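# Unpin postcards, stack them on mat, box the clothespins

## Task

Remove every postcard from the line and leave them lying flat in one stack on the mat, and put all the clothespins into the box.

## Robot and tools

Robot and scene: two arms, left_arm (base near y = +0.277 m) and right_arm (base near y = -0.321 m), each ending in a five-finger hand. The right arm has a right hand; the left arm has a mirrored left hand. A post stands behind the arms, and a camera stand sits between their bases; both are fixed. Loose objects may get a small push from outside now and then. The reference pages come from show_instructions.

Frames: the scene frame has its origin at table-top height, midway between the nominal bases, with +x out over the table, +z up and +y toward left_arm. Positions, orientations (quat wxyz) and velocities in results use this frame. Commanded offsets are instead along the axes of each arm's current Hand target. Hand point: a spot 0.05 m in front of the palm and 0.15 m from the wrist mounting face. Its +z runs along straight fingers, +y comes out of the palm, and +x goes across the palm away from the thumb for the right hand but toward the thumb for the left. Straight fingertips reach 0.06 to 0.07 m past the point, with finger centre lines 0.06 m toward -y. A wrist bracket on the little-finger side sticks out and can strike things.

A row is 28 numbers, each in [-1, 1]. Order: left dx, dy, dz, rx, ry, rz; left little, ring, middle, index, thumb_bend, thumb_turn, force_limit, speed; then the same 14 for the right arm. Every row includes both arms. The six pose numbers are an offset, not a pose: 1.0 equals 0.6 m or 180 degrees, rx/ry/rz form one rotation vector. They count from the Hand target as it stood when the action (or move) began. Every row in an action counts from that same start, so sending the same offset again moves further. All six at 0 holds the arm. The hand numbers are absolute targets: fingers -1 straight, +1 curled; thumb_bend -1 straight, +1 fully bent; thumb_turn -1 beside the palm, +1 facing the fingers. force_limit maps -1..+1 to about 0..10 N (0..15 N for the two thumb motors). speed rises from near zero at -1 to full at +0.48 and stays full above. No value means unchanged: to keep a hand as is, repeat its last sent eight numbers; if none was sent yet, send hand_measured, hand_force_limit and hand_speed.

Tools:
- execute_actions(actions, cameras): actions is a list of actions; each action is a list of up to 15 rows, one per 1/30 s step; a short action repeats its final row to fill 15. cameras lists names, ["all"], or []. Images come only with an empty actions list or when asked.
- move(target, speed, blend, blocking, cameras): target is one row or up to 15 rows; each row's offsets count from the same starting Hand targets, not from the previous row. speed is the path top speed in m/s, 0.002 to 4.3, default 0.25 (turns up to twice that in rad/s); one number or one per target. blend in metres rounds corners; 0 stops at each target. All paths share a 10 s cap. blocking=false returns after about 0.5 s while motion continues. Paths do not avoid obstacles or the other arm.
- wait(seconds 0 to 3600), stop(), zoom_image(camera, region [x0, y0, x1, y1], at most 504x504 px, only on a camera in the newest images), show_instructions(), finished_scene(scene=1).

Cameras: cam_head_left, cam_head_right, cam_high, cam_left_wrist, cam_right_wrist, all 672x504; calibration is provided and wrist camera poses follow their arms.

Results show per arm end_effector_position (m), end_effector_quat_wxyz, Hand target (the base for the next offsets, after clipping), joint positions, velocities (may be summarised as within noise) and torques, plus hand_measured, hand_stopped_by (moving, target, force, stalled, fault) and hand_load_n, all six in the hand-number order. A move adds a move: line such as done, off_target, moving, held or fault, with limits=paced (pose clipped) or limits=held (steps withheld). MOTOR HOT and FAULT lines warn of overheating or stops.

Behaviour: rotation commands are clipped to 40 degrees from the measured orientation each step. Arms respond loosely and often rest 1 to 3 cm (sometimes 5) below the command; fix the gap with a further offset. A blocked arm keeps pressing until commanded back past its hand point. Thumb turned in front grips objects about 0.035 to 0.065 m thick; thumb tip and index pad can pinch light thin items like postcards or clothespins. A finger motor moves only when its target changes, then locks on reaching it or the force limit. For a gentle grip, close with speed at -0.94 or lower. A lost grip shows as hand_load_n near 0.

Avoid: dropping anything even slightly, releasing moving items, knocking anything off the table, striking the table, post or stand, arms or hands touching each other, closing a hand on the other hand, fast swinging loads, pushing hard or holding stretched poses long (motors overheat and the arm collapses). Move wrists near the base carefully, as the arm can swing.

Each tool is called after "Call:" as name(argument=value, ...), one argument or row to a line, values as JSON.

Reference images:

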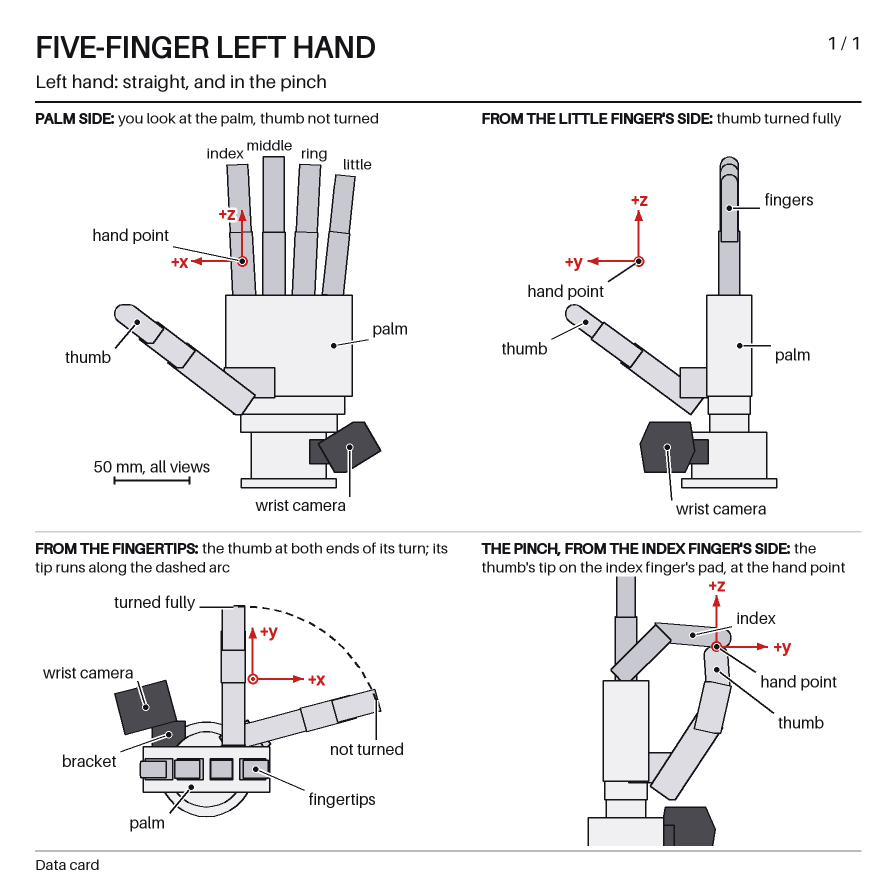

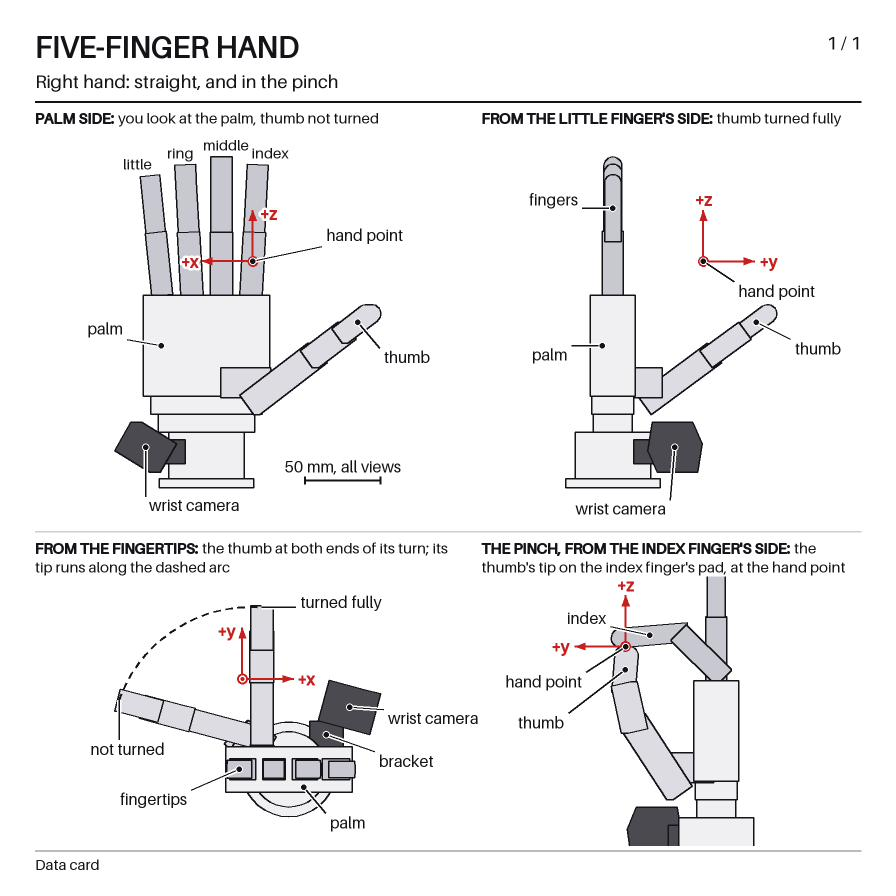

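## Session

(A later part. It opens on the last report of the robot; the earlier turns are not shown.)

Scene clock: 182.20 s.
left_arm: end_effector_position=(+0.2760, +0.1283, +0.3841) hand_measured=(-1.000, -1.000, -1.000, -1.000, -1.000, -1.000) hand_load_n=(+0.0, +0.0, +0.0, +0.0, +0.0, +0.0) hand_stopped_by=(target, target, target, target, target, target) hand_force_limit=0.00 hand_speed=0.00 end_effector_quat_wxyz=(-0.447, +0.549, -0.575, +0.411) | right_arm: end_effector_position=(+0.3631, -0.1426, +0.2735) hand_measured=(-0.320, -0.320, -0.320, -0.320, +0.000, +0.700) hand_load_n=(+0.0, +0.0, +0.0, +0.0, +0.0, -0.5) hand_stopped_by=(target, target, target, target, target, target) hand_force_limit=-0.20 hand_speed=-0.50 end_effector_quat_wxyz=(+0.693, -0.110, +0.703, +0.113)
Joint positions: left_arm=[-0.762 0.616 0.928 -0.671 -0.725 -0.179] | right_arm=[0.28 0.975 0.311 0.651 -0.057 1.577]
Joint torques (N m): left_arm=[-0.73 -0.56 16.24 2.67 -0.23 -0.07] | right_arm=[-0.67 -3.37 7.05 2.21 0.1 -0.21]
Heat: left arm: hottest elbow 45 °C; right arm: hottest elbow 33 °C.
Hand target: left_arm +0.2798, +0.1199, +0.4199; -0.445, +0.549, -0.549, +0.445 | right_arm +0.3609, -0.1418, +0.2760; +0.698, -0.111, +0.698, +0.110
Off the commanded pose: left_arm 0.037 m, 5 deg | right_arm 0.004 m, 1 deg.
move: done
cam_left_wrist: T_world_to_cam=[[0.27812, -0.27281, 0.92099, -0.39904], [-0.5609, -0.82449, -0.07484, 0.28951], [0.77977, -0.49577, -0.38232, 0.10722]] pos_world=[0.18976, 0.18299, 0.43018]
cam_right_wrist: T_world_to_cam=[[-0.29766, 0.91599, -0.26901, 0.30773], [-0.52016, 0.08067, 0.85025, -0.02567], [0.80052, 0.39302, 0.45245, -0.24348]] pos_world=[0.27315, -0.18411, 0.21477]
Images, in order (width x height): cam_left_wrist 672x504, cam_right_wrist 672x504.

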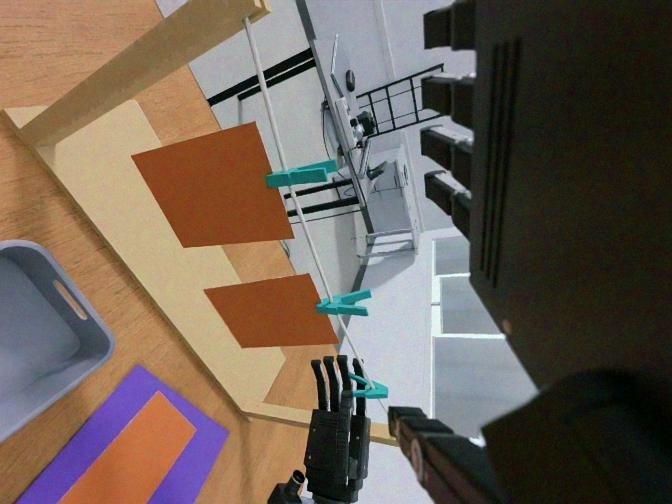

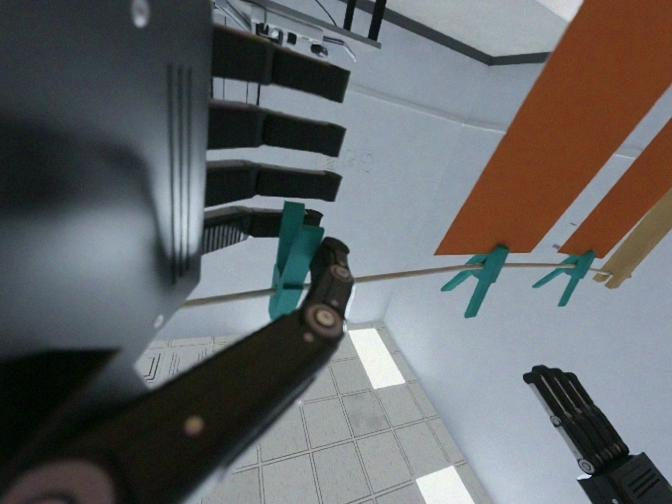

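Call:
move(
  target=[
    [0,0,0,0,0,0,-1,-1,-1,-1,-1,-1,0,0,0,0,0,0,0,0,-0.32,-0.32,-0.32,-0.32,0.15,0.7,-0.2,-0.5],
  ],
  cameras=["cam_right_wrist","cam_left_wrist"],
  speed=0.1,
)

Call:
zoom_image(
  camera="cam_left_wrist",
  region=[270, 320, 410, 440],
)

Call:
zoom_image(
  camera="cam_right_wrist",
  region=[190, 150, 410, 350],
)

Scene clock: 183.13 s.
left_arm: end_effector_position=(+0.2760, +0.1283, +0.3841) hand_measured=(-1.000, -1.000, -1.000, -1.000, -1.000, -1.000) hand_load_n=(+0.0, +0.0, +0.0, +0.0, +0.0, +0.0) hand_stopped_by=(target, target, target, target, target, target) hand_force_limit=0.00 hand_speed=0.00 end_effector_quat_wxyz=(-0.447, +0.549, -0.575, +0.411) | right_arm: end_effector_position=(+0.3629, -0.1422, +0.2735) hand_measured=(-0.320, -0.320, -0.320, -0.320, +0.134, +0.700) hand_load_n=(+0.0, +0.0, +0.0, +6.5, +6.5, +0.0) hand_stopped_by=(target, target, target, target, force, target) hand_force_limit=-0.20 hand_speed=-0.50 end_effector_quat_wxyz=(+0.693, -0.110, +0.703, +0.114)
Joint positions: left_arm=[-0.762 0.616 0.928 -0.671 -0.725 -0.179] | right_arm=[0.28 0.975 0.311 0.651 -0.058 1.577]
Joint torques (N m): left_arm=[-0.26 -0.21 16.24 2.58 -0.26 -0.06] | right_arm=[-0.73 -3.37 7.06 2.22 0.1 -0.21]
Heat: left arm: hottest elbow 45 °C; right arm: hottest elbow 33 °C.
Hand target: left_arm +0.2798, +0.1199, +0.4199; -0.445, +0.549, -0.549, +0.445 | right_arm +0.3609, -0.1418, +0.2760; +0.698, -0.111, +0.698, +0.110
Off the commanded pose: left_arm 0.037 m, 5 deg | right_arm 0.003 m, 1 deg.
move: done
cam_left_wrist: T_world_to_cam=[[0.27812, -0.27281, 0.92099, -0.39904], [-0.5609, -0.82449, -0.07484, 0.28951], [0.77977, -0.49577, -0.38232, 0.10722]] pos_world=[0.18976, 0.18299, 0.43018]
cam_right_wrist: T_world_to_cam=[[-0.29942, 0.91543, -0.26895, 0.30785], [-0.52028, 0.07963, 0.85027, -0.02595], [0.79978, 0.39452, 0.45244, -0.24292]] pos_world=[0.27295, -0.18391, 0.21477]
Images, in order (width x height): cam_left_wrist 672x504, cam_right_wrist 672x504.

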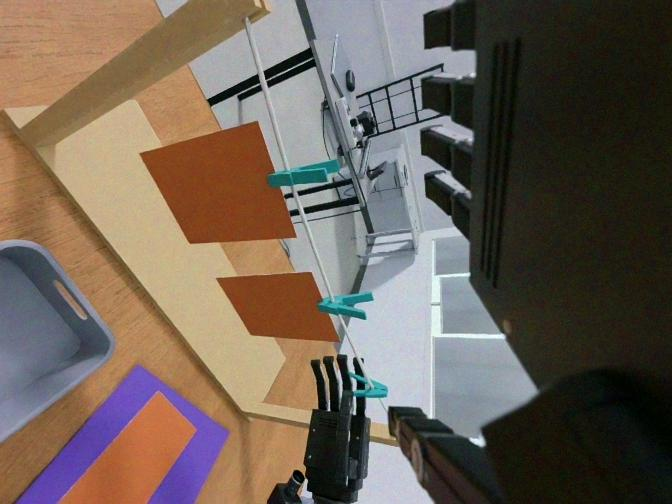

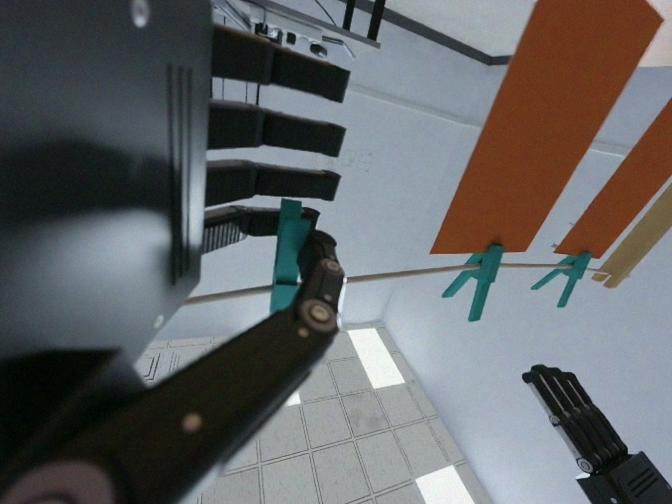

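Scaled by 3.600 from the camera's image (finer frame: 960x720).

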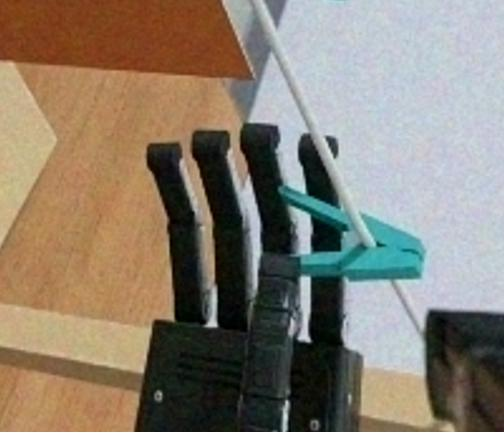

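Scaled by 2.291 from the camera's image (finer frame: 960x720).

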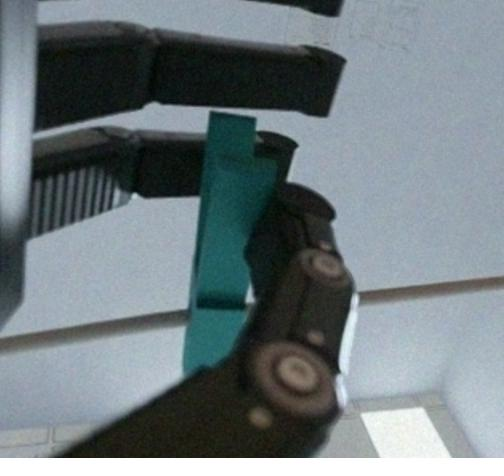

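Call:
move(
  target=[
    [0,0,0,0,0,0,-1,-1,-1,-1,-1,-1,0,0,0,0,0,0,0,0,-0.32,-0.32,-0.32,-0.32,0.3,0.7,0.4,-0.6],
  ],
  cameras=["cam_right_wrist","cam_left_wrist"],
  speed=0.1,
)

Call:
zoom_image(
  camera="cam_left_wrist",
  region=[270, 320, 410, 440],
)

Call:
zoom_image(
  camera="cam_right_wrist",
  region=[190, 150, 410, 350],
)

Scene clock: 186.50 s.
left_arm: end_effector_position=(+0.2760, +0.1283, +0.3841) hand_measured=(-1.000, -1.000, -1.000, -1.000, -1.000, -1.000) hand_load_n=(-0.5, +0.0, +0.0, +0.0, +0.0, -0.5) hand_stopped_by=(target, target, target, target, target, target) hand_force_limit=0.00 hand_speed=0.00 end_effector_quat_wxyz=(-0.447, +0.549, -0.575, +0.411) | right_arm: end_effector_position=(+0.3629, -0.1421, +0.2735) hand_measured=(-0.320, -0.320, -0.320, -0.320, +0.300, +0.700) hand_load_n=(-0.5, +0.0, +0.0, +0.0, +0.5, -0.5) hand_stopped_by=(target, target, target, target, target, target) hand_force_limit=0.40 hand_speed=-0.60 end_effector_quat_wxyz=(+0.693, -0.110, +0.703, +0.113)
Joint positions: left_arm=[-0.762 0.616 0.928 -0.671 -0.725 -0.179] | right_arm=[0.281 0.975 0.311 0.651 -0.057 1.577]
Joint torques (N m): left_arm=[0.26 -0.26 16.27 2.82 -0.24 -0.03] | right_arm=[-0.91 -3.37 7.06 2.22 0.1 -0.22]
Heat: left arm: hottest elbow 46 °C; right arm: hottest elbow 33 °C.
Hand target: left_arm +0.2798, +0.1199, +0.4199; -0.445, +0.549, -0.549, +0.445 | right_arm +0.3609, -0.1417, +0.2760; +0.698, -0.111, +0.698, +0.110
Off the commanded pose: left_arm 0.037 m, 5 deg | right_arm 0.003 m, 1 deg.
move: done
cam_left_wrist: T_world_to_cam=[[0.27812, -0.27281, 0.92099, -0.39904], [-0.5609, -0.82449, -0.07484, 0.28951], [0.77977, -0.49577, -0.38232, 0.10722]] pos_world=[0.18976, 0.18299, 0.43018]
cam_right_wrist: T_world_to_cam=[[-0.29869, 0.91565, -0.26901, 0.30761], [-0.52024, 0.0801, 0.85025, -0.02588], [0.80008, 0.39391, 0.45244, -0.24315]] pos_world=[0.27295, -0.18381, 0.21477]
Images, in order (width x height): cam_left_wrist 672x504, cam_right_wrist 672x504.

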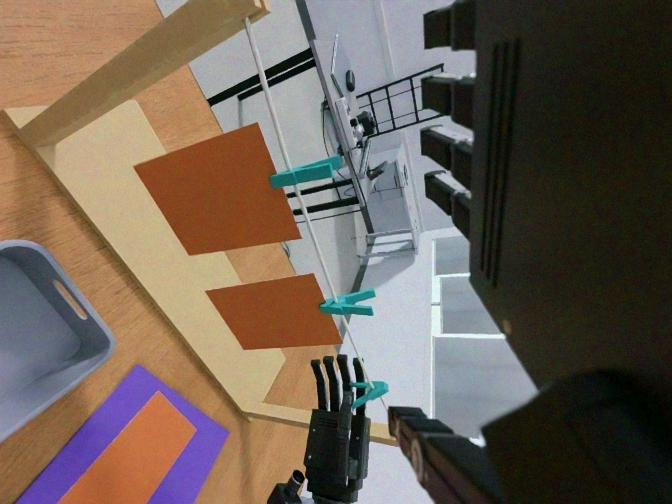

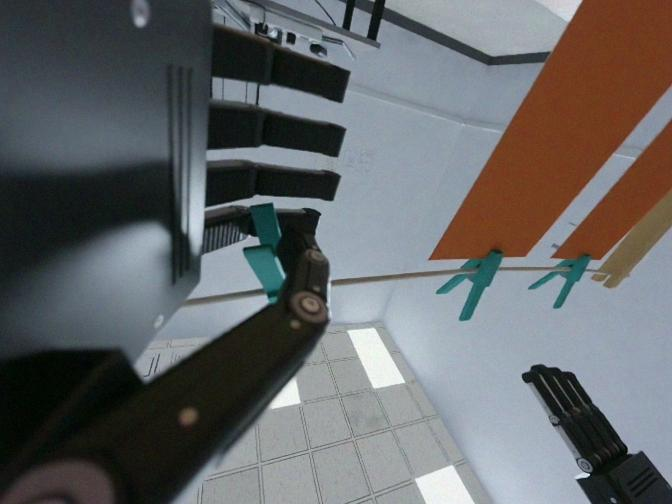

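Scaled by 3.600 from the camera's image (finer frame: 960x720).

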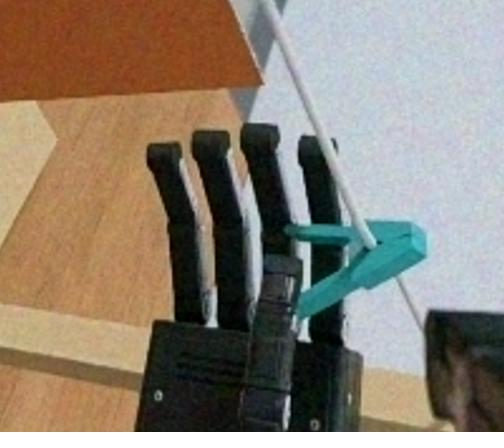

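Scaled by 2.291 from the camera's image (finer frame: 960x720).

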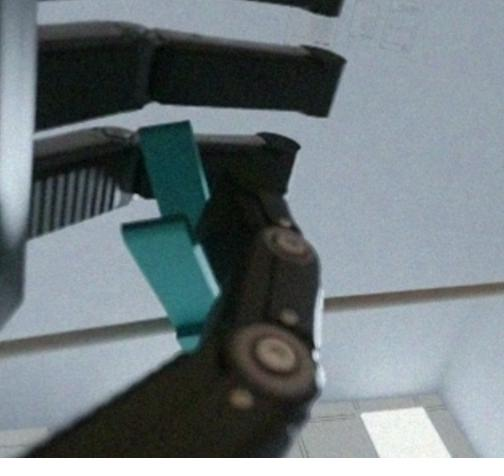

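Call:
move(
  target=[
    [0,0,0,0,0,0,-1,-1,-1,-1,-1,-1,0,0,0,0,0,0,0,0,-0.32,-0.32,-0.32,-0.32,-0.5,0.7,-0.2,-0.1],
    [0,0,0,0,0,0,-1,-1,-1,-1,-1,-1,0,0,0,0.005,-0.003,0,0,0,-1,-1,-1,-1,-0.5,0.7,-0.2,0.2],
    [0,0,0,0,0,0,-1,-1,-1,-1,-1,-1,0,0,0,0.005,-0.003,0,0,0,-0.42,-0.42,-0.42,-0.42,0.12,0.7,-0.6,-0.2],
  ],
  cameras=["cam_right_wrist","cam_left_wrist"],
  speed=0.1,
)

Call:
zoom_image(
  camera="cam_left_wrist",
  region=[270, 320, 410, 440],
)

Call:
zoom_image(
  camera="cam_right_wrist",
  region=[190, 150, 410, 350],
)

Scene clock: 191.40 s.
left_arm: end_effector_position=(+0.2760, +0.1283, +0.3841) hand_measured=(-1.000, -1.000, -1.000, -1.000, -1.000, -1.000) hand_load_n=(+0.0, +0.0, +0.0, +0.0, +0.0, -0.5) hand_stopped_by=(target, target, target, target, target, target) hand_force_limit=0.00 hand_speed=0.00 end_effector_quat_wxyz=(-0.447, +0.549, -0.575, +0.411) | right_arm: end_effector_position=(+0.3626, -0.1418, +0.2760) hand_measured=(-0.420, -0.420, -0.420, -0.420, +0.120, +0.700) hand_load_n=(+0.0, +0.0, +0.0, +0.0, +0.0, -0.5) hand_stopped_by=(target, target, target, target, target, target) hand_force_limit=-0.60 hand_speed=-0.20 end_effector_quat_wxyz=(+0.696, -0.107, +0.701, +0.110)
Joint positions: left_arm=[-0.762 0.616 0.928 -0.671 -0.725 -0.179] | right_arm=[0.29 0.969 0.311 0.651 -0.038 1.577]
Joint torques (N m): left_arm=[-1.08 -0.15 16.38 2.92 -0.25 -0.07] | right_arm=[-0.56 -3.49 6.79 2.07 0.1 -0.22]
Heat: left arm: hottest elbow 46 °C; right arm: hottest elbow 33 °C.
Hand target: left_arm +0.2798, +0.1199, +0.4199; -0.445, +0.549, -0.549, +0.445 | right_arm +0.3583, -0.1395, +0.2760; +0.699, -0.111, +0.698, +0.110
Off the commanded pose: left_arm 0.037 m, 5 deg | right_arm 0.005 m, 1 deg.
move: done
cam_left_wrist: T_world_to_cam=[[0.27812, -0.27281, 0.92099, -0.39904], [-0.5609, -0.82449, -0.07484, 0.28951], [0.77977, -0.49577, -0.38232, 0.10722]] pos_world=[0.18976, 0.18299, 0.43018]
cam_right_wrist: T_world_to_cam=[[-0.28867, 0.91875, -0.26939, 0.30473], [-0.52454, 0.08362, 0.84727, -0.02534], [0.80095, 0.38589, 0.45778, -0.24707]] pos_world=[0.27257, -0.18251, 0.21667]
Images, in order (width x height): cam_left_wrist 672x504, cam_right_wrist 672x504.

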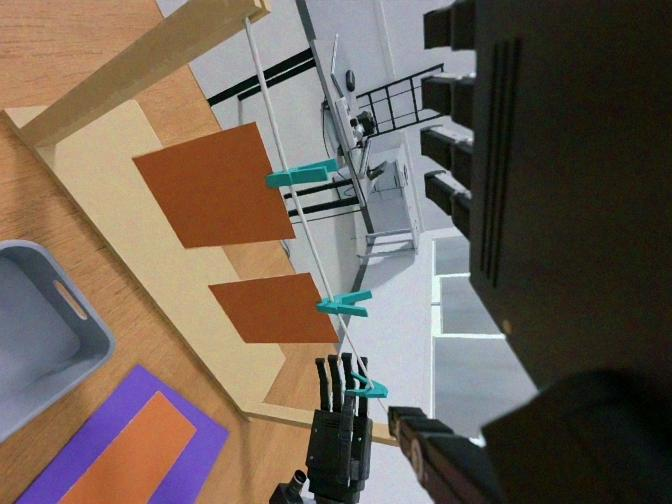

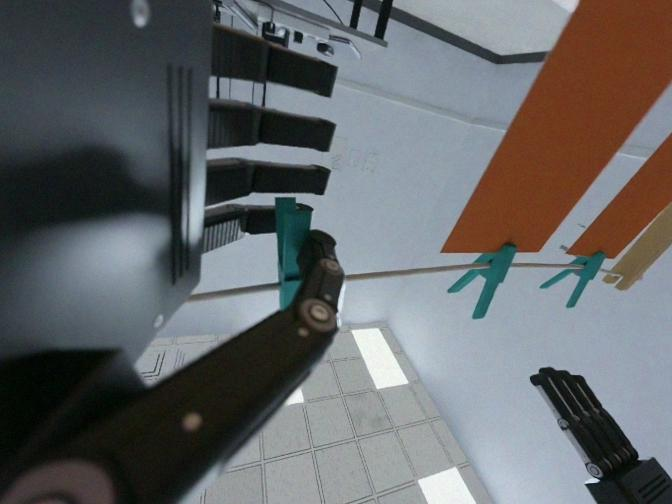

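Scaled by 3.600 from the camera's image (finer frame: 960x720).

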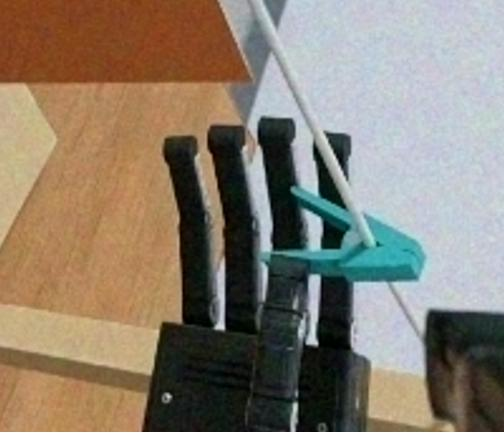

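Scaled by 2.291 from the camera's image (finer frame: 960x720).

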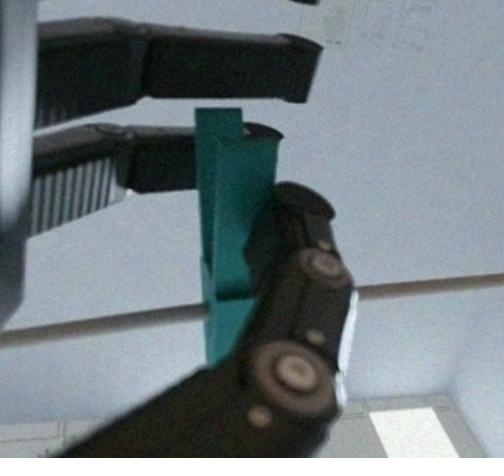

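Call:
move(
  target=[
    [0,0,0,0,0,0,-1,-1,-1,-1,-1,-1,0,0,0.008,0,-0.003,0,0,0,-0.42,-0.42,-0.42,-0.42,0.12,0.7,-0.6,-0.2],
    [0,0,0,0,0,0,-1,-1,-1,-1,-1,-1,0,0,0.008,0,-0.003,0,0,0,-0.42,-0.42,-0.42,-0.42,0.2,0.7,-0.6,-0.5],
  ],
  cameras=["cam_right_wrist","cam_left_wrist"],
  speed=0.1,
)

Call:
zoom_image(
  camera="cam_left_wrist",
  region=[270, 320, 410, 440],
)

Call:
zoom_image(
  camera="cam_right_wrist",
  region=[190, 150, 410, 350],
)

Scene clock: 193.20 s.
left_arm: end_effector_position=(+0.2760, +0.1283, +0.3841) hand_measured=(-1.000, -1.000, -1.000, -1.000, -1.000, -1.000) hand_load_n=(+0.0, +0.0, +0.0, +0.0, -0.5, +0.0) hand_stopped_by=(target, target, target, target, target, target) hand_force_limit=0.00 hand_speed=0.00 end_effector_quat_wxyz=(-0.447, +0.549, -0.575, +0.411) | right_arm: end_effector_position=(+0.3594, -0.1423, +0.2675) hand_measured=(-0.420, -0.420, -0.420, -0.420, +0.188, +0.700) hand_load_n=(+0.0, -0.5, +0.0, +3.0, +2.5, -0.5) hand_stopped_by=(target, target, target, target, force, target) hand_force_limit=-0.60 hand_speed=-0.50 end_effector_quat_wxyz=(+0.691, -0.108, +0.707, +0.110)
Joint positions: left_arm=[-0.762 0.616 0.928 -0.671 -0.725 -0.179] | right_arm=[0.29 0.969 0.297 0.651 -0.04 1.577]
Joint torques (N m): left_arm=[-0.91 -0.38 16.16 2.69 -0.21 -0.07] | right_arm=[-0.62 -2.78 6.95 2.76 0.1 -0.22]
Heat: left arm: hottest elbow 46 °C; right arm: hottest elbow 33 °C.
Hand target: left_arm +0.2798, +0.1199, +0.4199; -0.445, +0.549, -0.549, +0.445 | right_arm +0.3566, -0.1401, +0.2713; +0.699, -0.111, +0.698, +0.110
Off the commanded pose: left_arm 0.037 m, 5 deg | right_arm 0.005 m, 1 deg.
move: done
cam_left_wrist: T_world_to_cam=[[0.27812, -0.27281, 0.92099, -0.39904], [-0.5609, -0.82449, -0.07484, 0.28951], [0.77977, -0.49577, -0.38232, 0.10722]] pos_world=[0.18976, 0.18299, 0.43018]
cam_right_wrist: T_world_to_cam=[[-0.2939, 0.91726, -0.26882, 0.30356], [-0.51244, 0.0862, 0.85438, -0.02565], [0.80686, 0.38886, 0.4447, -0.23869]] pos_world=[0.26866, -0.18341, 0.20967]
Images, in order (width x height): cam_left_wrist 672x504, cam_right_wrist 672x504.

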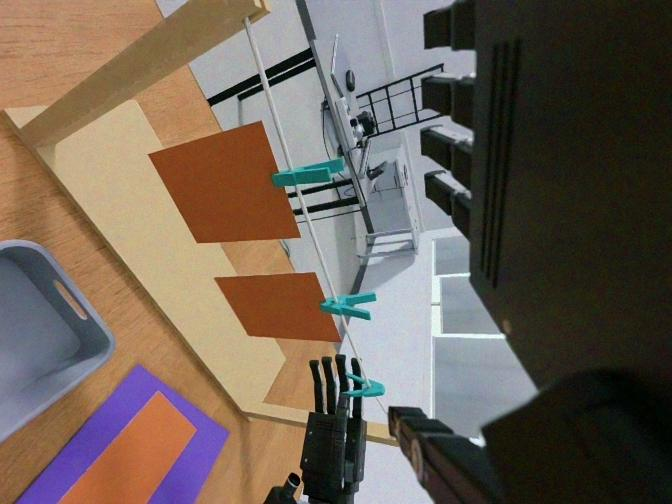

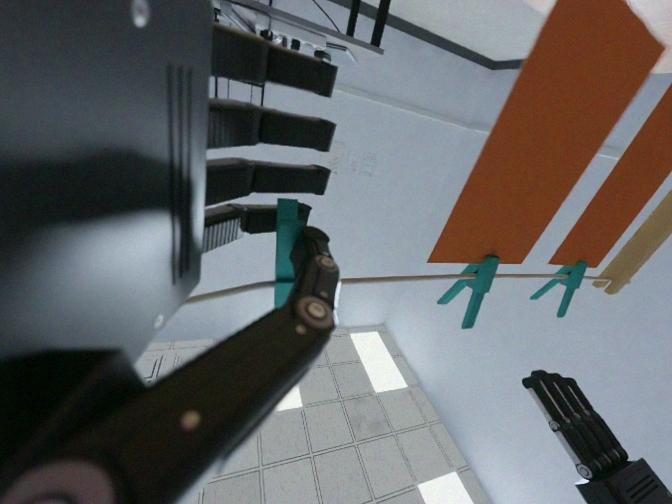

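Scaled by 3.600 from the camera's image (finer frame: 960x720).

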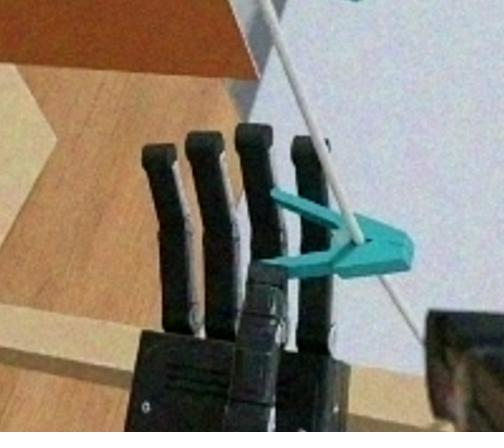

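Scaled by 2.291 from the camera's image (finer frame: 960x720).

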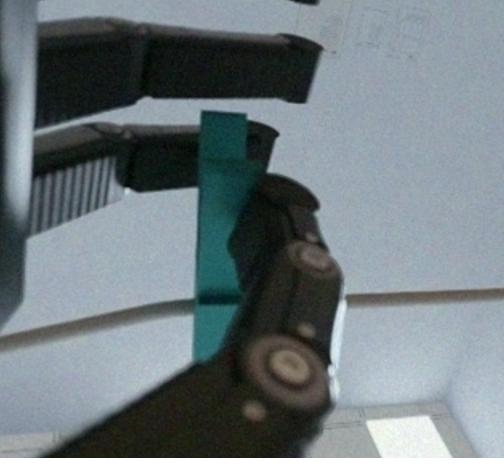

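Call:
execute_actions(
  actions=[],
  cameras=["cam_right_wrist","cam_left_wrist"],
)

Call:
zoom_image(
  camera="cam_right_wrist",
  region=[190, 150, 410, 350],
)

Call:
zoom_image(
  camera="cam_left_wrist",
  region=[270, 320, 410, 440],
)

Scene clock: 193.97 s.
left_arm: end_effector_position=(+0.2760, +0.1283, +0.3841) hand_measured=(-1.000, -1.000, -1.000, -1.000, -1.000, -1.000) hand_load_n=(+0.0, +0.0, -0.5, +0.0, +0.0, +0.0) hand_stopped_by=(target, target, target, target, target, target) hand_force_limit=0.00 hand_speed=0.00 end_effector_quat_wxyz=(-0.447, +0.549, -0.575, +0.411) | right_arm: end_effector_position=(+0.3594, -0.1423, +0.2675) hand_measured=(-0.420, -0.420, -0.420, -0.420, +0.188, +0.700) hand_load_n=(+0.0, +0.0, +0.0, +3.0, +2.5, +0.0) hand_stopped_by=(target, target, target, target, force, target) hand_force_limit=-0.60 hand_speed=-0.50 end_effector_quat_wxyz=(+0.691, -0.108, +0.707, +0.110)
Joint positions: left_arm=[-0.762 0.616 0.928 -0.671 -0.725 -0.179] | right_arm=[0.29 0.969 0.297 0.651 -0.04 1.577]
Joint velocities: within noise
Joint torques (N m): left_arm=[-0.91 -0.21 16.21 2.76 -0.23 -0.09] | right_arm=[-0.56 -2.78 6.95 2.76 0.1 -0.22]
Heat: left arm: hottest elbow 46 °C; right arm: hottest elbow 33 °C.
Hand target: left_arm +0.2798, +0.1199, +0.4199; -0.445, +0.549, -0.549, +0.445 | right_arm +0.3566, -0.1401, +0.2713; +0.699, -0.111, +0.698, +0.110
Off the commanded pose: left_arm 0.037 m, 5 deg | right_arm 0.005 m, 1 deg.
camera_calibration:
cam_left_wrist: T_world_to_cam=[[0.27812, -0.27281, 0.92099, -0.39904], [-0.5609, -0.82449, -0.07484, 0.28951], [0.77977, -0.49577, -0.38232, 0.10722]] pos_world=[0.18976, 0.18299, 0.43018]
cam_right_wrist: T_world_to_cam=[[-0.2939, 0.91726, -0.26882, 0.30356], [-0.51244, 0.0862, 0.85438, -0.02565], [0.80686, 0.38886, 0.4447, -0.23869]] pos_world=[0.26866, -0.18341, 0.20967]
Images, in order (width x height): cam_left_wrist 672x504, cam_right_wrist 672x504.

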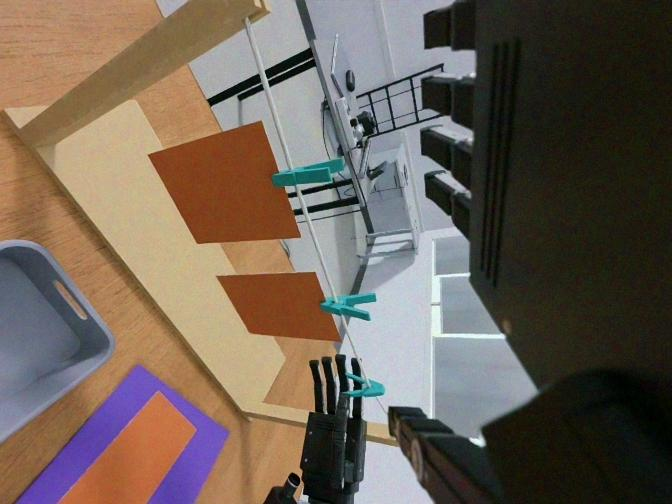

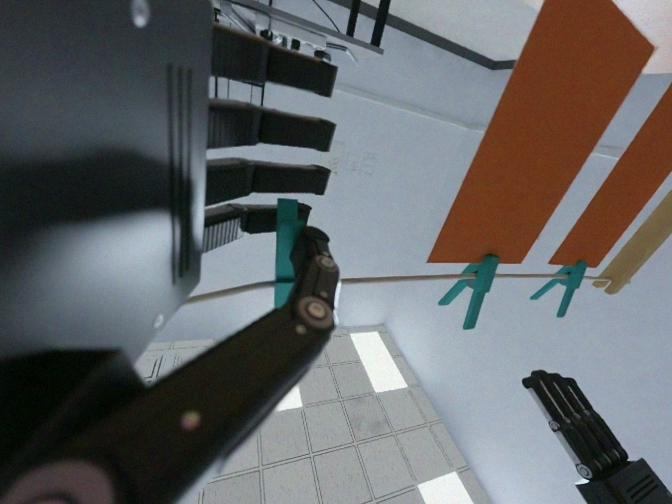

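Scaled by 2.291 from the camera's image (finer frame: 960x720).

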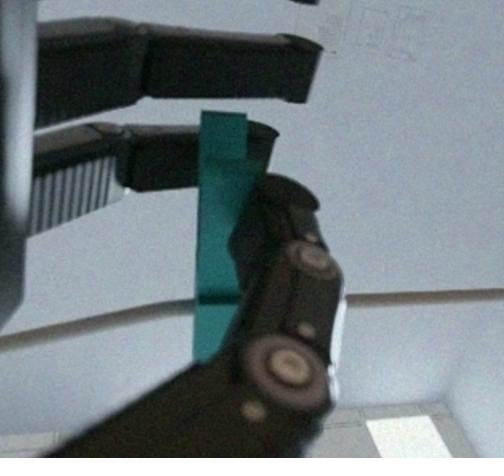

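Scaled by 3.600 from the camera's image (finer frame: 960x720).

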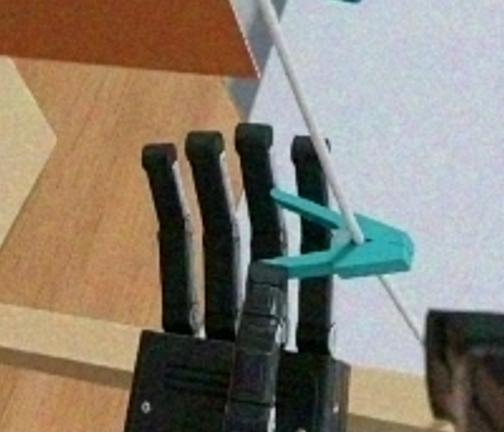

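Call:
execute_actions(
  actions=[
    [[0,0,0,0,0,0,-1,-1,-1,-1,-1,-1,0,0,0,0,0,0,0,0,-0.3,-0.3,-0.3,-0.3,0.2,0.7,1,-0.6]],
  ],
  cameras=["cam_right_wrist","cam_left_wrist"],
)

Call:
zoom_image(
  camera="cam_right_wrist",
  region=[190, 150, 410, 350],
)

Call:
zoom_image(
  camera="cam_left_wrist",
  region=[270, 320, 410, 440],
)

Scene clock: 199.73 s.
left_arm: end_effector_position=(+0.2760, +0.1283, +0.3841) hand_measured=(-1.000, -1.000, -1.000, -1.000, -1.000, -1.000) hand_load_n=(+0.0, +0.0, +0.0, +0.0, +0.0, -0.5) hand_stopped_by=(target, target, target, target, target, target) hand_force_limit=0.00 hand_speed=0.00 end_effector_quat_wxyz=(-0.447, +0.549, -0.575, +0.411) | right_arm: end_effector_position=(+0.3596, -0.1426, +0.2675) hand_measured=(-0.300, -0.300, -0.300, -0.318, +0.186, +0.700) hand_load_n=(+0.0, +0.0, +1.0, +10.0, +8.0, +0.0) hand_stopped_by=(target, target, target, force, force, target) hand_force_limit=1.00 hand_speed=-0.60 end_effector_quat_wxyz=(+0.691, -0.107, +0.707, +0.110)
Joint positions: left_arm=[-0.762 0.616 0.928 -0.671 -0.725 -0.179] | right_arm=[0.29 0.969 0.297 0.651 -0.038 1.577]
Joint torques (N m): left_arm=[-0.38 0.15 16.21 2.93 -0.27 -0.07] | right_arm=[-0.56 -2.73 6.95 2.77 0.08 -0.22]
Heat: left arm: hottest elbow 47 °C; right arm: hottest elbow 33 °C.
Hand target: left_arm +0.2798, +0.1199, +0.4199; -0.445, +0.549, -0.549, +0.445 | right_arm +0.3566, -0.1401, +0.2713; +0.699, -0.111, +0.698, +0.110
Off the commanded pose: left_arm 0.037 m, 5 deg | right_arm 0.005 m, 1 deg.
Step readings (end_effector_position of left_arm | right_arm):
0: (+0.2760, +0.1283, +0.3841) | (+0.3594, -0.1423, +0.2675)
1: (+0.2760, +0.1283, +0.3841) | (+0.3594, -0.1423, +0.2675)
2: (+0.2760, +0.1283, +0.3841) | (+0.3594, -0.1423, +0.2675)
4: (+0.2760, +0.1283, +0.3841) | (+0.3597, -0.1429, +0.2675)
8: (+0.2760, +0.1283, +0.3841) | (+0.3596, -0.1426, +0.2675)
15: (+0.2760, +0.1283, +0.3841) | (+0.3596, -0.1426, +0.2675)
cam_left_wrist: T_world_to_cam=[[0.27812, -0.27281, 0.92099, -0.39904], [-0.5609, -0.82449, -0.07484, 0.28951], [0.77977, -0.49577, -0.38232, 0.10722]] pos_world=[0.18976, 0.18299, 0.43018]
cam_right_wrist: T_world_to_cam=[[-0.29248, 0.91769, -0.26889, 0.30339], [-0.51232, 0.08706, 0.85437, -0.02546], [0.80746, 0.38764, 0.44469, -0.23911]] pos_world=[0.26876, -0.18351, 0.20966]
Images, in order (width x height): cam_left_wrist 672x504, cam_right_wrist 672x504.

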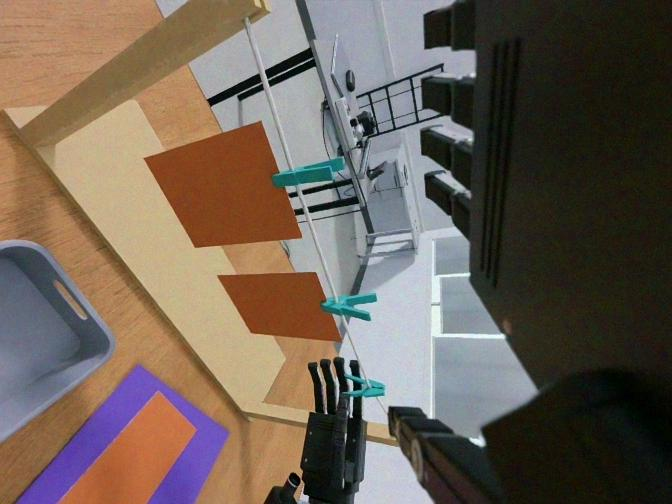

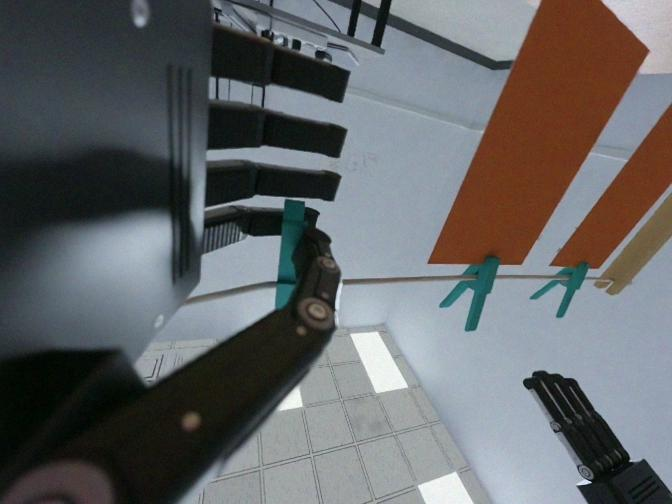

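Scaled by 2.291 from the camera's image (finer frame: 960x720).

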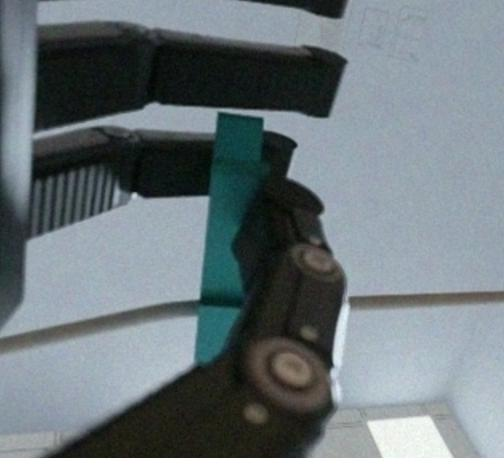

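Scaled by 3.600 from the camera's image (finer frame: 960x720).

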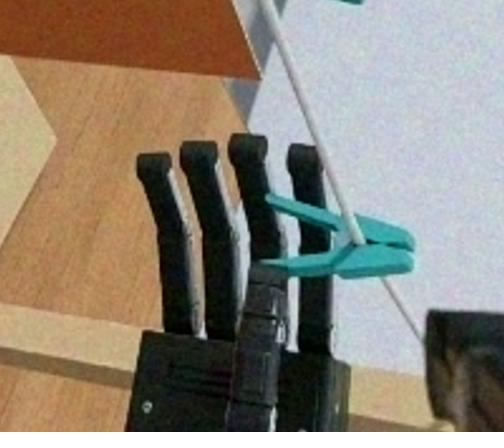

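Call:
execute_actions(
  actions=[
    [[0,0,0,0,0,0,-1,-1,-1,-1,-1,-1,0,0,0,0,0,0,0,0,-0.3,-0.3,-0.3,-0.3,0.3,0.7,1,-0.7]],
  ],
  cameras=["cam_right_wrist","cam_left_wrist"],
)

Call:
zoom_image(
  camera="cam_right_wrist",
  region=[190, 150, 410, 350],
)

Call:
zoom_image(
  camera="cam_left_wrist",
  region=[300, 340, 400, 430],
)

Scene clock: 200.70 s.
left_arm: end_effector_position=(+0.2760, +0.1283, +0.3841) hand_measured=(-1.000, -1.000, -1.000, -1.000, -1.000, -1.000) hand_load_n=(+0.0, +0.0, +0.0, +0.0, +0.0, +0.0) hand_stopped_by=(target, target, target, target, target, target) hand_force_limit=0.00 hand_speed=0.00 end_effector_quat_wxyz=(-0.447, +0.549, -0.575, +0.411) | right_arm: end_effector_position=(+0.3594, -0.1439, +0.2727) hand_measured=(-0.300, -0.300, -0.300, -0.318, +0.296, +0.700) hand_load_n=(+0.0, +0.0, +0.0, +10.5, +5.0, -0.5) hand_stopped_by=(target, target, target, force, target, target) hand_force_limit=1.00 hand_speed=-0.70 end_effector_quat_wxyz=(+0.696, -0.102, +0.702, +0.112)
Joint positions: left_arm=[-0.762 0.616 0.928 -0.671 -0.725 -0.179] | right_arm=[0.29 0.966 0.297 0.663 -0.034 1.586]
Joint torques (N m): left_arm=[-0.91 -0.67 15.98 2.76 -0.2 -0.05] | right_arm=[-0.62 -2.49 6.98 2.35 0.04 -0.22]
Heat: left arm: hottest elbow 47 °C; right arm: hottest elbow 33 °C.
Hand target: left_arm +0.2798, +0.1199, +0.4199; -0.445, +0.549, -0.549, +0.445 | right_arm +0.3566, -0.1401, +0.2713; +0.699, -0.111, +0.698, +0.110
Off the commanded pose: left_arm 0.037 m, 5 deg | right_arm 0.005 m, 1 deg.
Step readings (end_effector_position of left_arm | right_arm):
0: (+0.2760, +0.1283, +0.3841) | (+0.3596, -0.1426, +0.2675)
1: (+0.2760, +0.1283, +0.3841) | (+0.3596, -0.1426, +0.2675)
2: (+0.2760, +0.1283, +0.3841) | (+0.3596, -0.1426, +0.2675)
4: (+0.2760, +0.1283, +0.3841) | (+0.3592, -0.1421, +0.2675)
8: (+0.2760, +0.1283, +0.3841) | (+0.3588, -0.1416, +0.2684)
15: (+0.2760, +0.1283, +0.3841) | (+0.3594, -0.1439, +0.2727)
cam_left_wrist: T_world_to_cam=[[0.27812, -0.27281, 0.92099, -0.39904], [-0.5609, -0.82449, -0.07484, 0.28951], [0.77977, -0.49577, -0.38232, 0.10722]] pos_world=[0.18976, 0.18299, 0.43018]
cam_right_wrist: T_world_to_cam=[[-0.28489, 0.92247, -0.26057, 0.30163], [-0.52243, 0.07849, 0.84906, -0.02605], [0.80369, 0.37801, 0.45956, -0.24494]] pos_world=[0.26917, -0.18361, 0.21328]
Images, in order (width x height): cam_left_wrist 672x504, cam_right_wrist 672x504.

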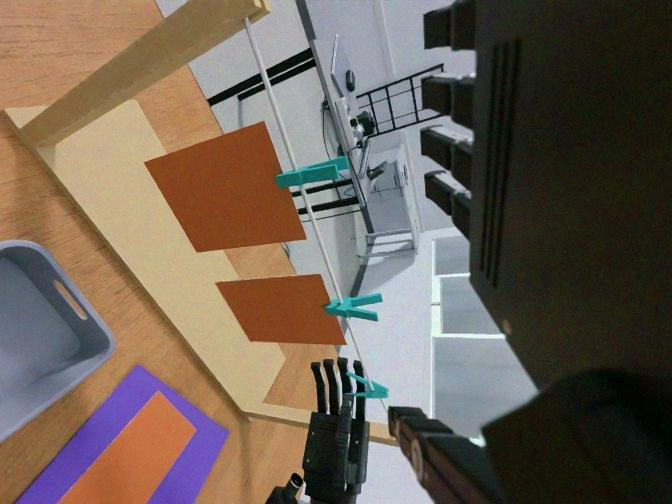

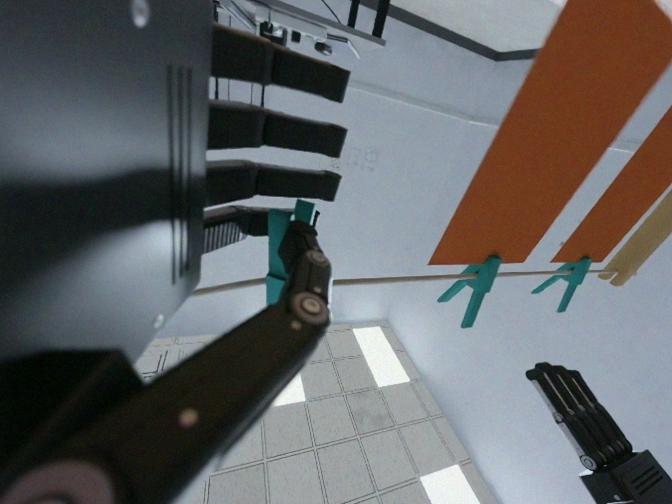

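Scaled by 2.291 from the camera's image (finer frame: 960x720).

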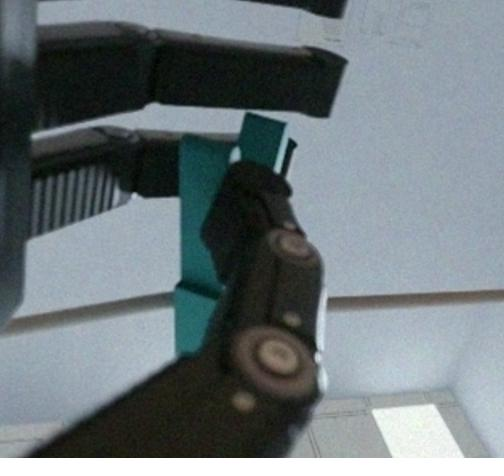

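Scaled by 5.040 from the camera's image (finer frame: 960x720).

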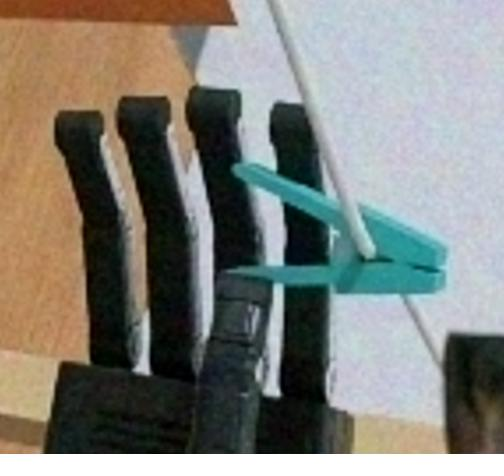

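Call:
execute_actions(
  actions=[
    [[0,0,0,0,0,0,-1,-1,-1,-1,-1,-1,0,0,0,0,0,0,0,0,-0.45,-0.45,-0.45,-0.45,-0.1,0.6,0,-0.3]],
  ],
  cameras=["cam_right_wrist","cam_left_wrist"],
)

Call:
zoom_image(
  camera="cam_right_wrist",
  region=[190, 150, 410, 350],
)

Call:
zoom_image(
  camera="cam_left_wrist",
  region=[300, 340, 400, 430],
)

Scene clock: 202.13 s.
left_arm: end_effector_position=(+0.2760, +0.1283, +0.3841) hand_measured=(-1.000, -1.000, -1.000, -1.000, -1.000, -1.000) hand_load_n=(+0.0, +0.0, +0.0, +0.0, +0.0, -0.5) hand_stopped_by=(target, target, target, target, target, target) hand_force_limit=0.00 hand_speed=0.00 end_effector_quat_wxyz=(-0.447, +0.549, -0.575, +0.411) | right_arm: end_effector_position=(+0.3591, -0.1435, +0.2718) hand_measured=(-0.450, -0.450, -0.450, -0.450, -0.100, +0.600) hand_load_n=(+0.0, +0.0, +0.0, +0.0, +0.0, +0.0) hand_stopped_by=(target, target, target, target, target, target) hand_force_limit=0.00 hand_speed=-0.30 end_effector_quat_wxyz=(+0.696, -0.105, +0.702, +0.109)
Joint positions: left_arm=[-0.762 0.616 0.928 -0.671 -0.725 -0.179] | right_arm=[0.29 0.966 0.296 0.663 -0.034 1.577]
Joint torques (N m): left_arm=[-0.62 -0.21 16.25 2.65 -0.19 -0.05] | right_arm=[-0.56 -2.49 7.02 2.35 0.04 -0.21]
Heat: left arm: hottest elbow 47 °C; right arm: hottest elbow 33 °C.
Hand target: left_arm +0.2798, +0.1199, +0.4199; -0.445, +0.549, -0.549, +0.445 | right_arm +0.3565, -0.1399, +0.2714; +0.699, -0.111, +0.698, +0.110
Off the commanded pose: left_arm 0.037 m, 5 deg | right_arm 0.004 m, 1 deg.
Step readings (end_effector_position of left_arm | right_arm):
0: (+0.2760, +0.1283, +0.3841) | (+0.3594, -0.1439, +0.2727)
1: (+0.2760, +0.1283, +0.3841) | (+0.3594, -0.1439, +0.2727)
2: (+0.2760, +0.1283, +0.3841) | (+0.3594, -0.1439, +0.2727)
4: (+0.2760, +0.1283, +0.3841) | (+0.3594, -0.1438, +0.2726)
8: (+0.2760, +0.1283, +0.3841) | (+0.3591, -0.1435, +0.2718)
15: (+0.2760, +0.1283, +0.3841) | (+0.3591, -0.1435, +0.2718)
cam_left_wrist: T_world_to_cam=[[0.27812, -0.27281, 0.92099, -0.39904], [-0.5609, -0.82449, -0.07484, 0.28951], [0.77977, -0.49577, -0.38232, 0.10722]] pos_world=[0.18976, 0.18299, 0.43018]
cam_right_wrist: T_world_to_cam=[[-0.28472, 0.91997, -0.26944, 0.30293], [-0.5242, 0.08591, 0.84725, -0.02323], [0.80259, 0.38247, 0.45778, -0.24283]] pos_world=[0.26897, -0.18381, 0.21247]
Images, in order (width x height): cam_left_wrist 672x504, cam_right_wrist 672x504.

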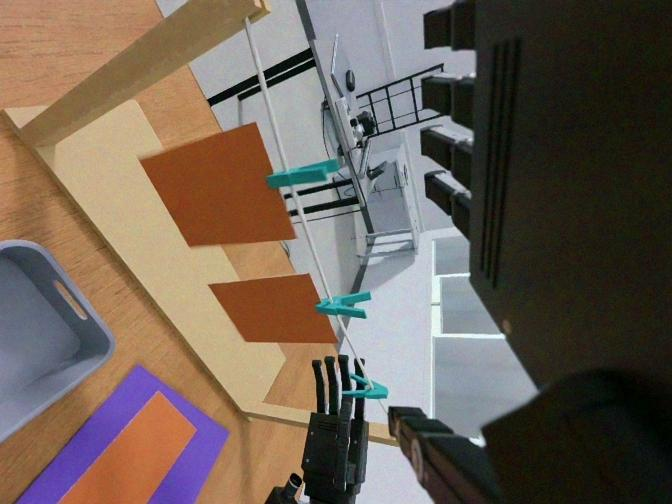

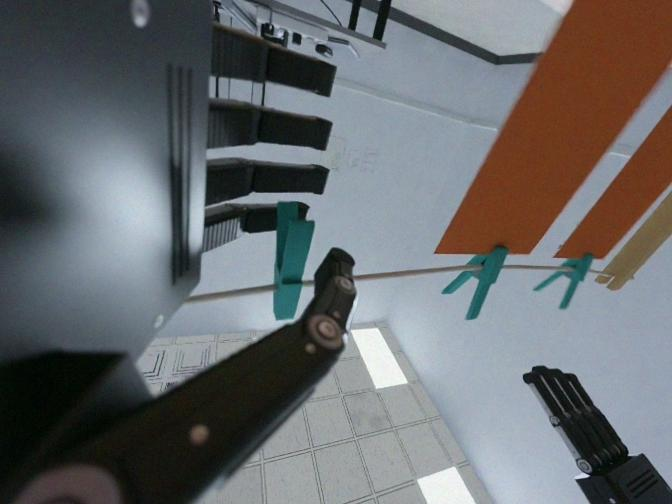

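Scaled by 2.291 from the camera's image (finer frame: 960x720).

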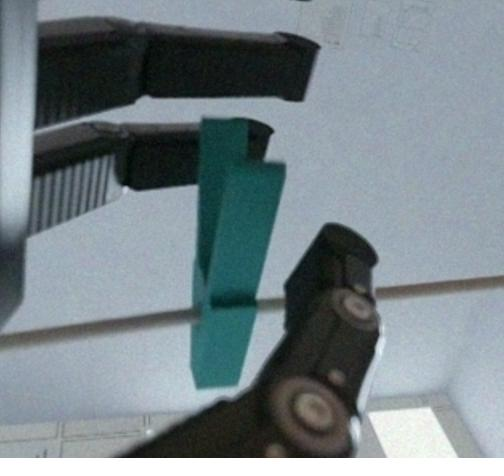

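Scaled by 5.040 from the camera's image (finer frame: 960x720).

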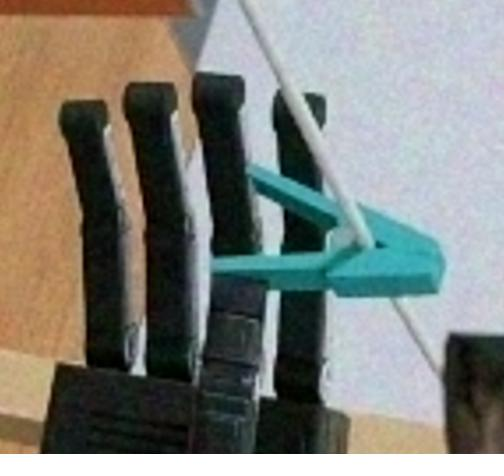

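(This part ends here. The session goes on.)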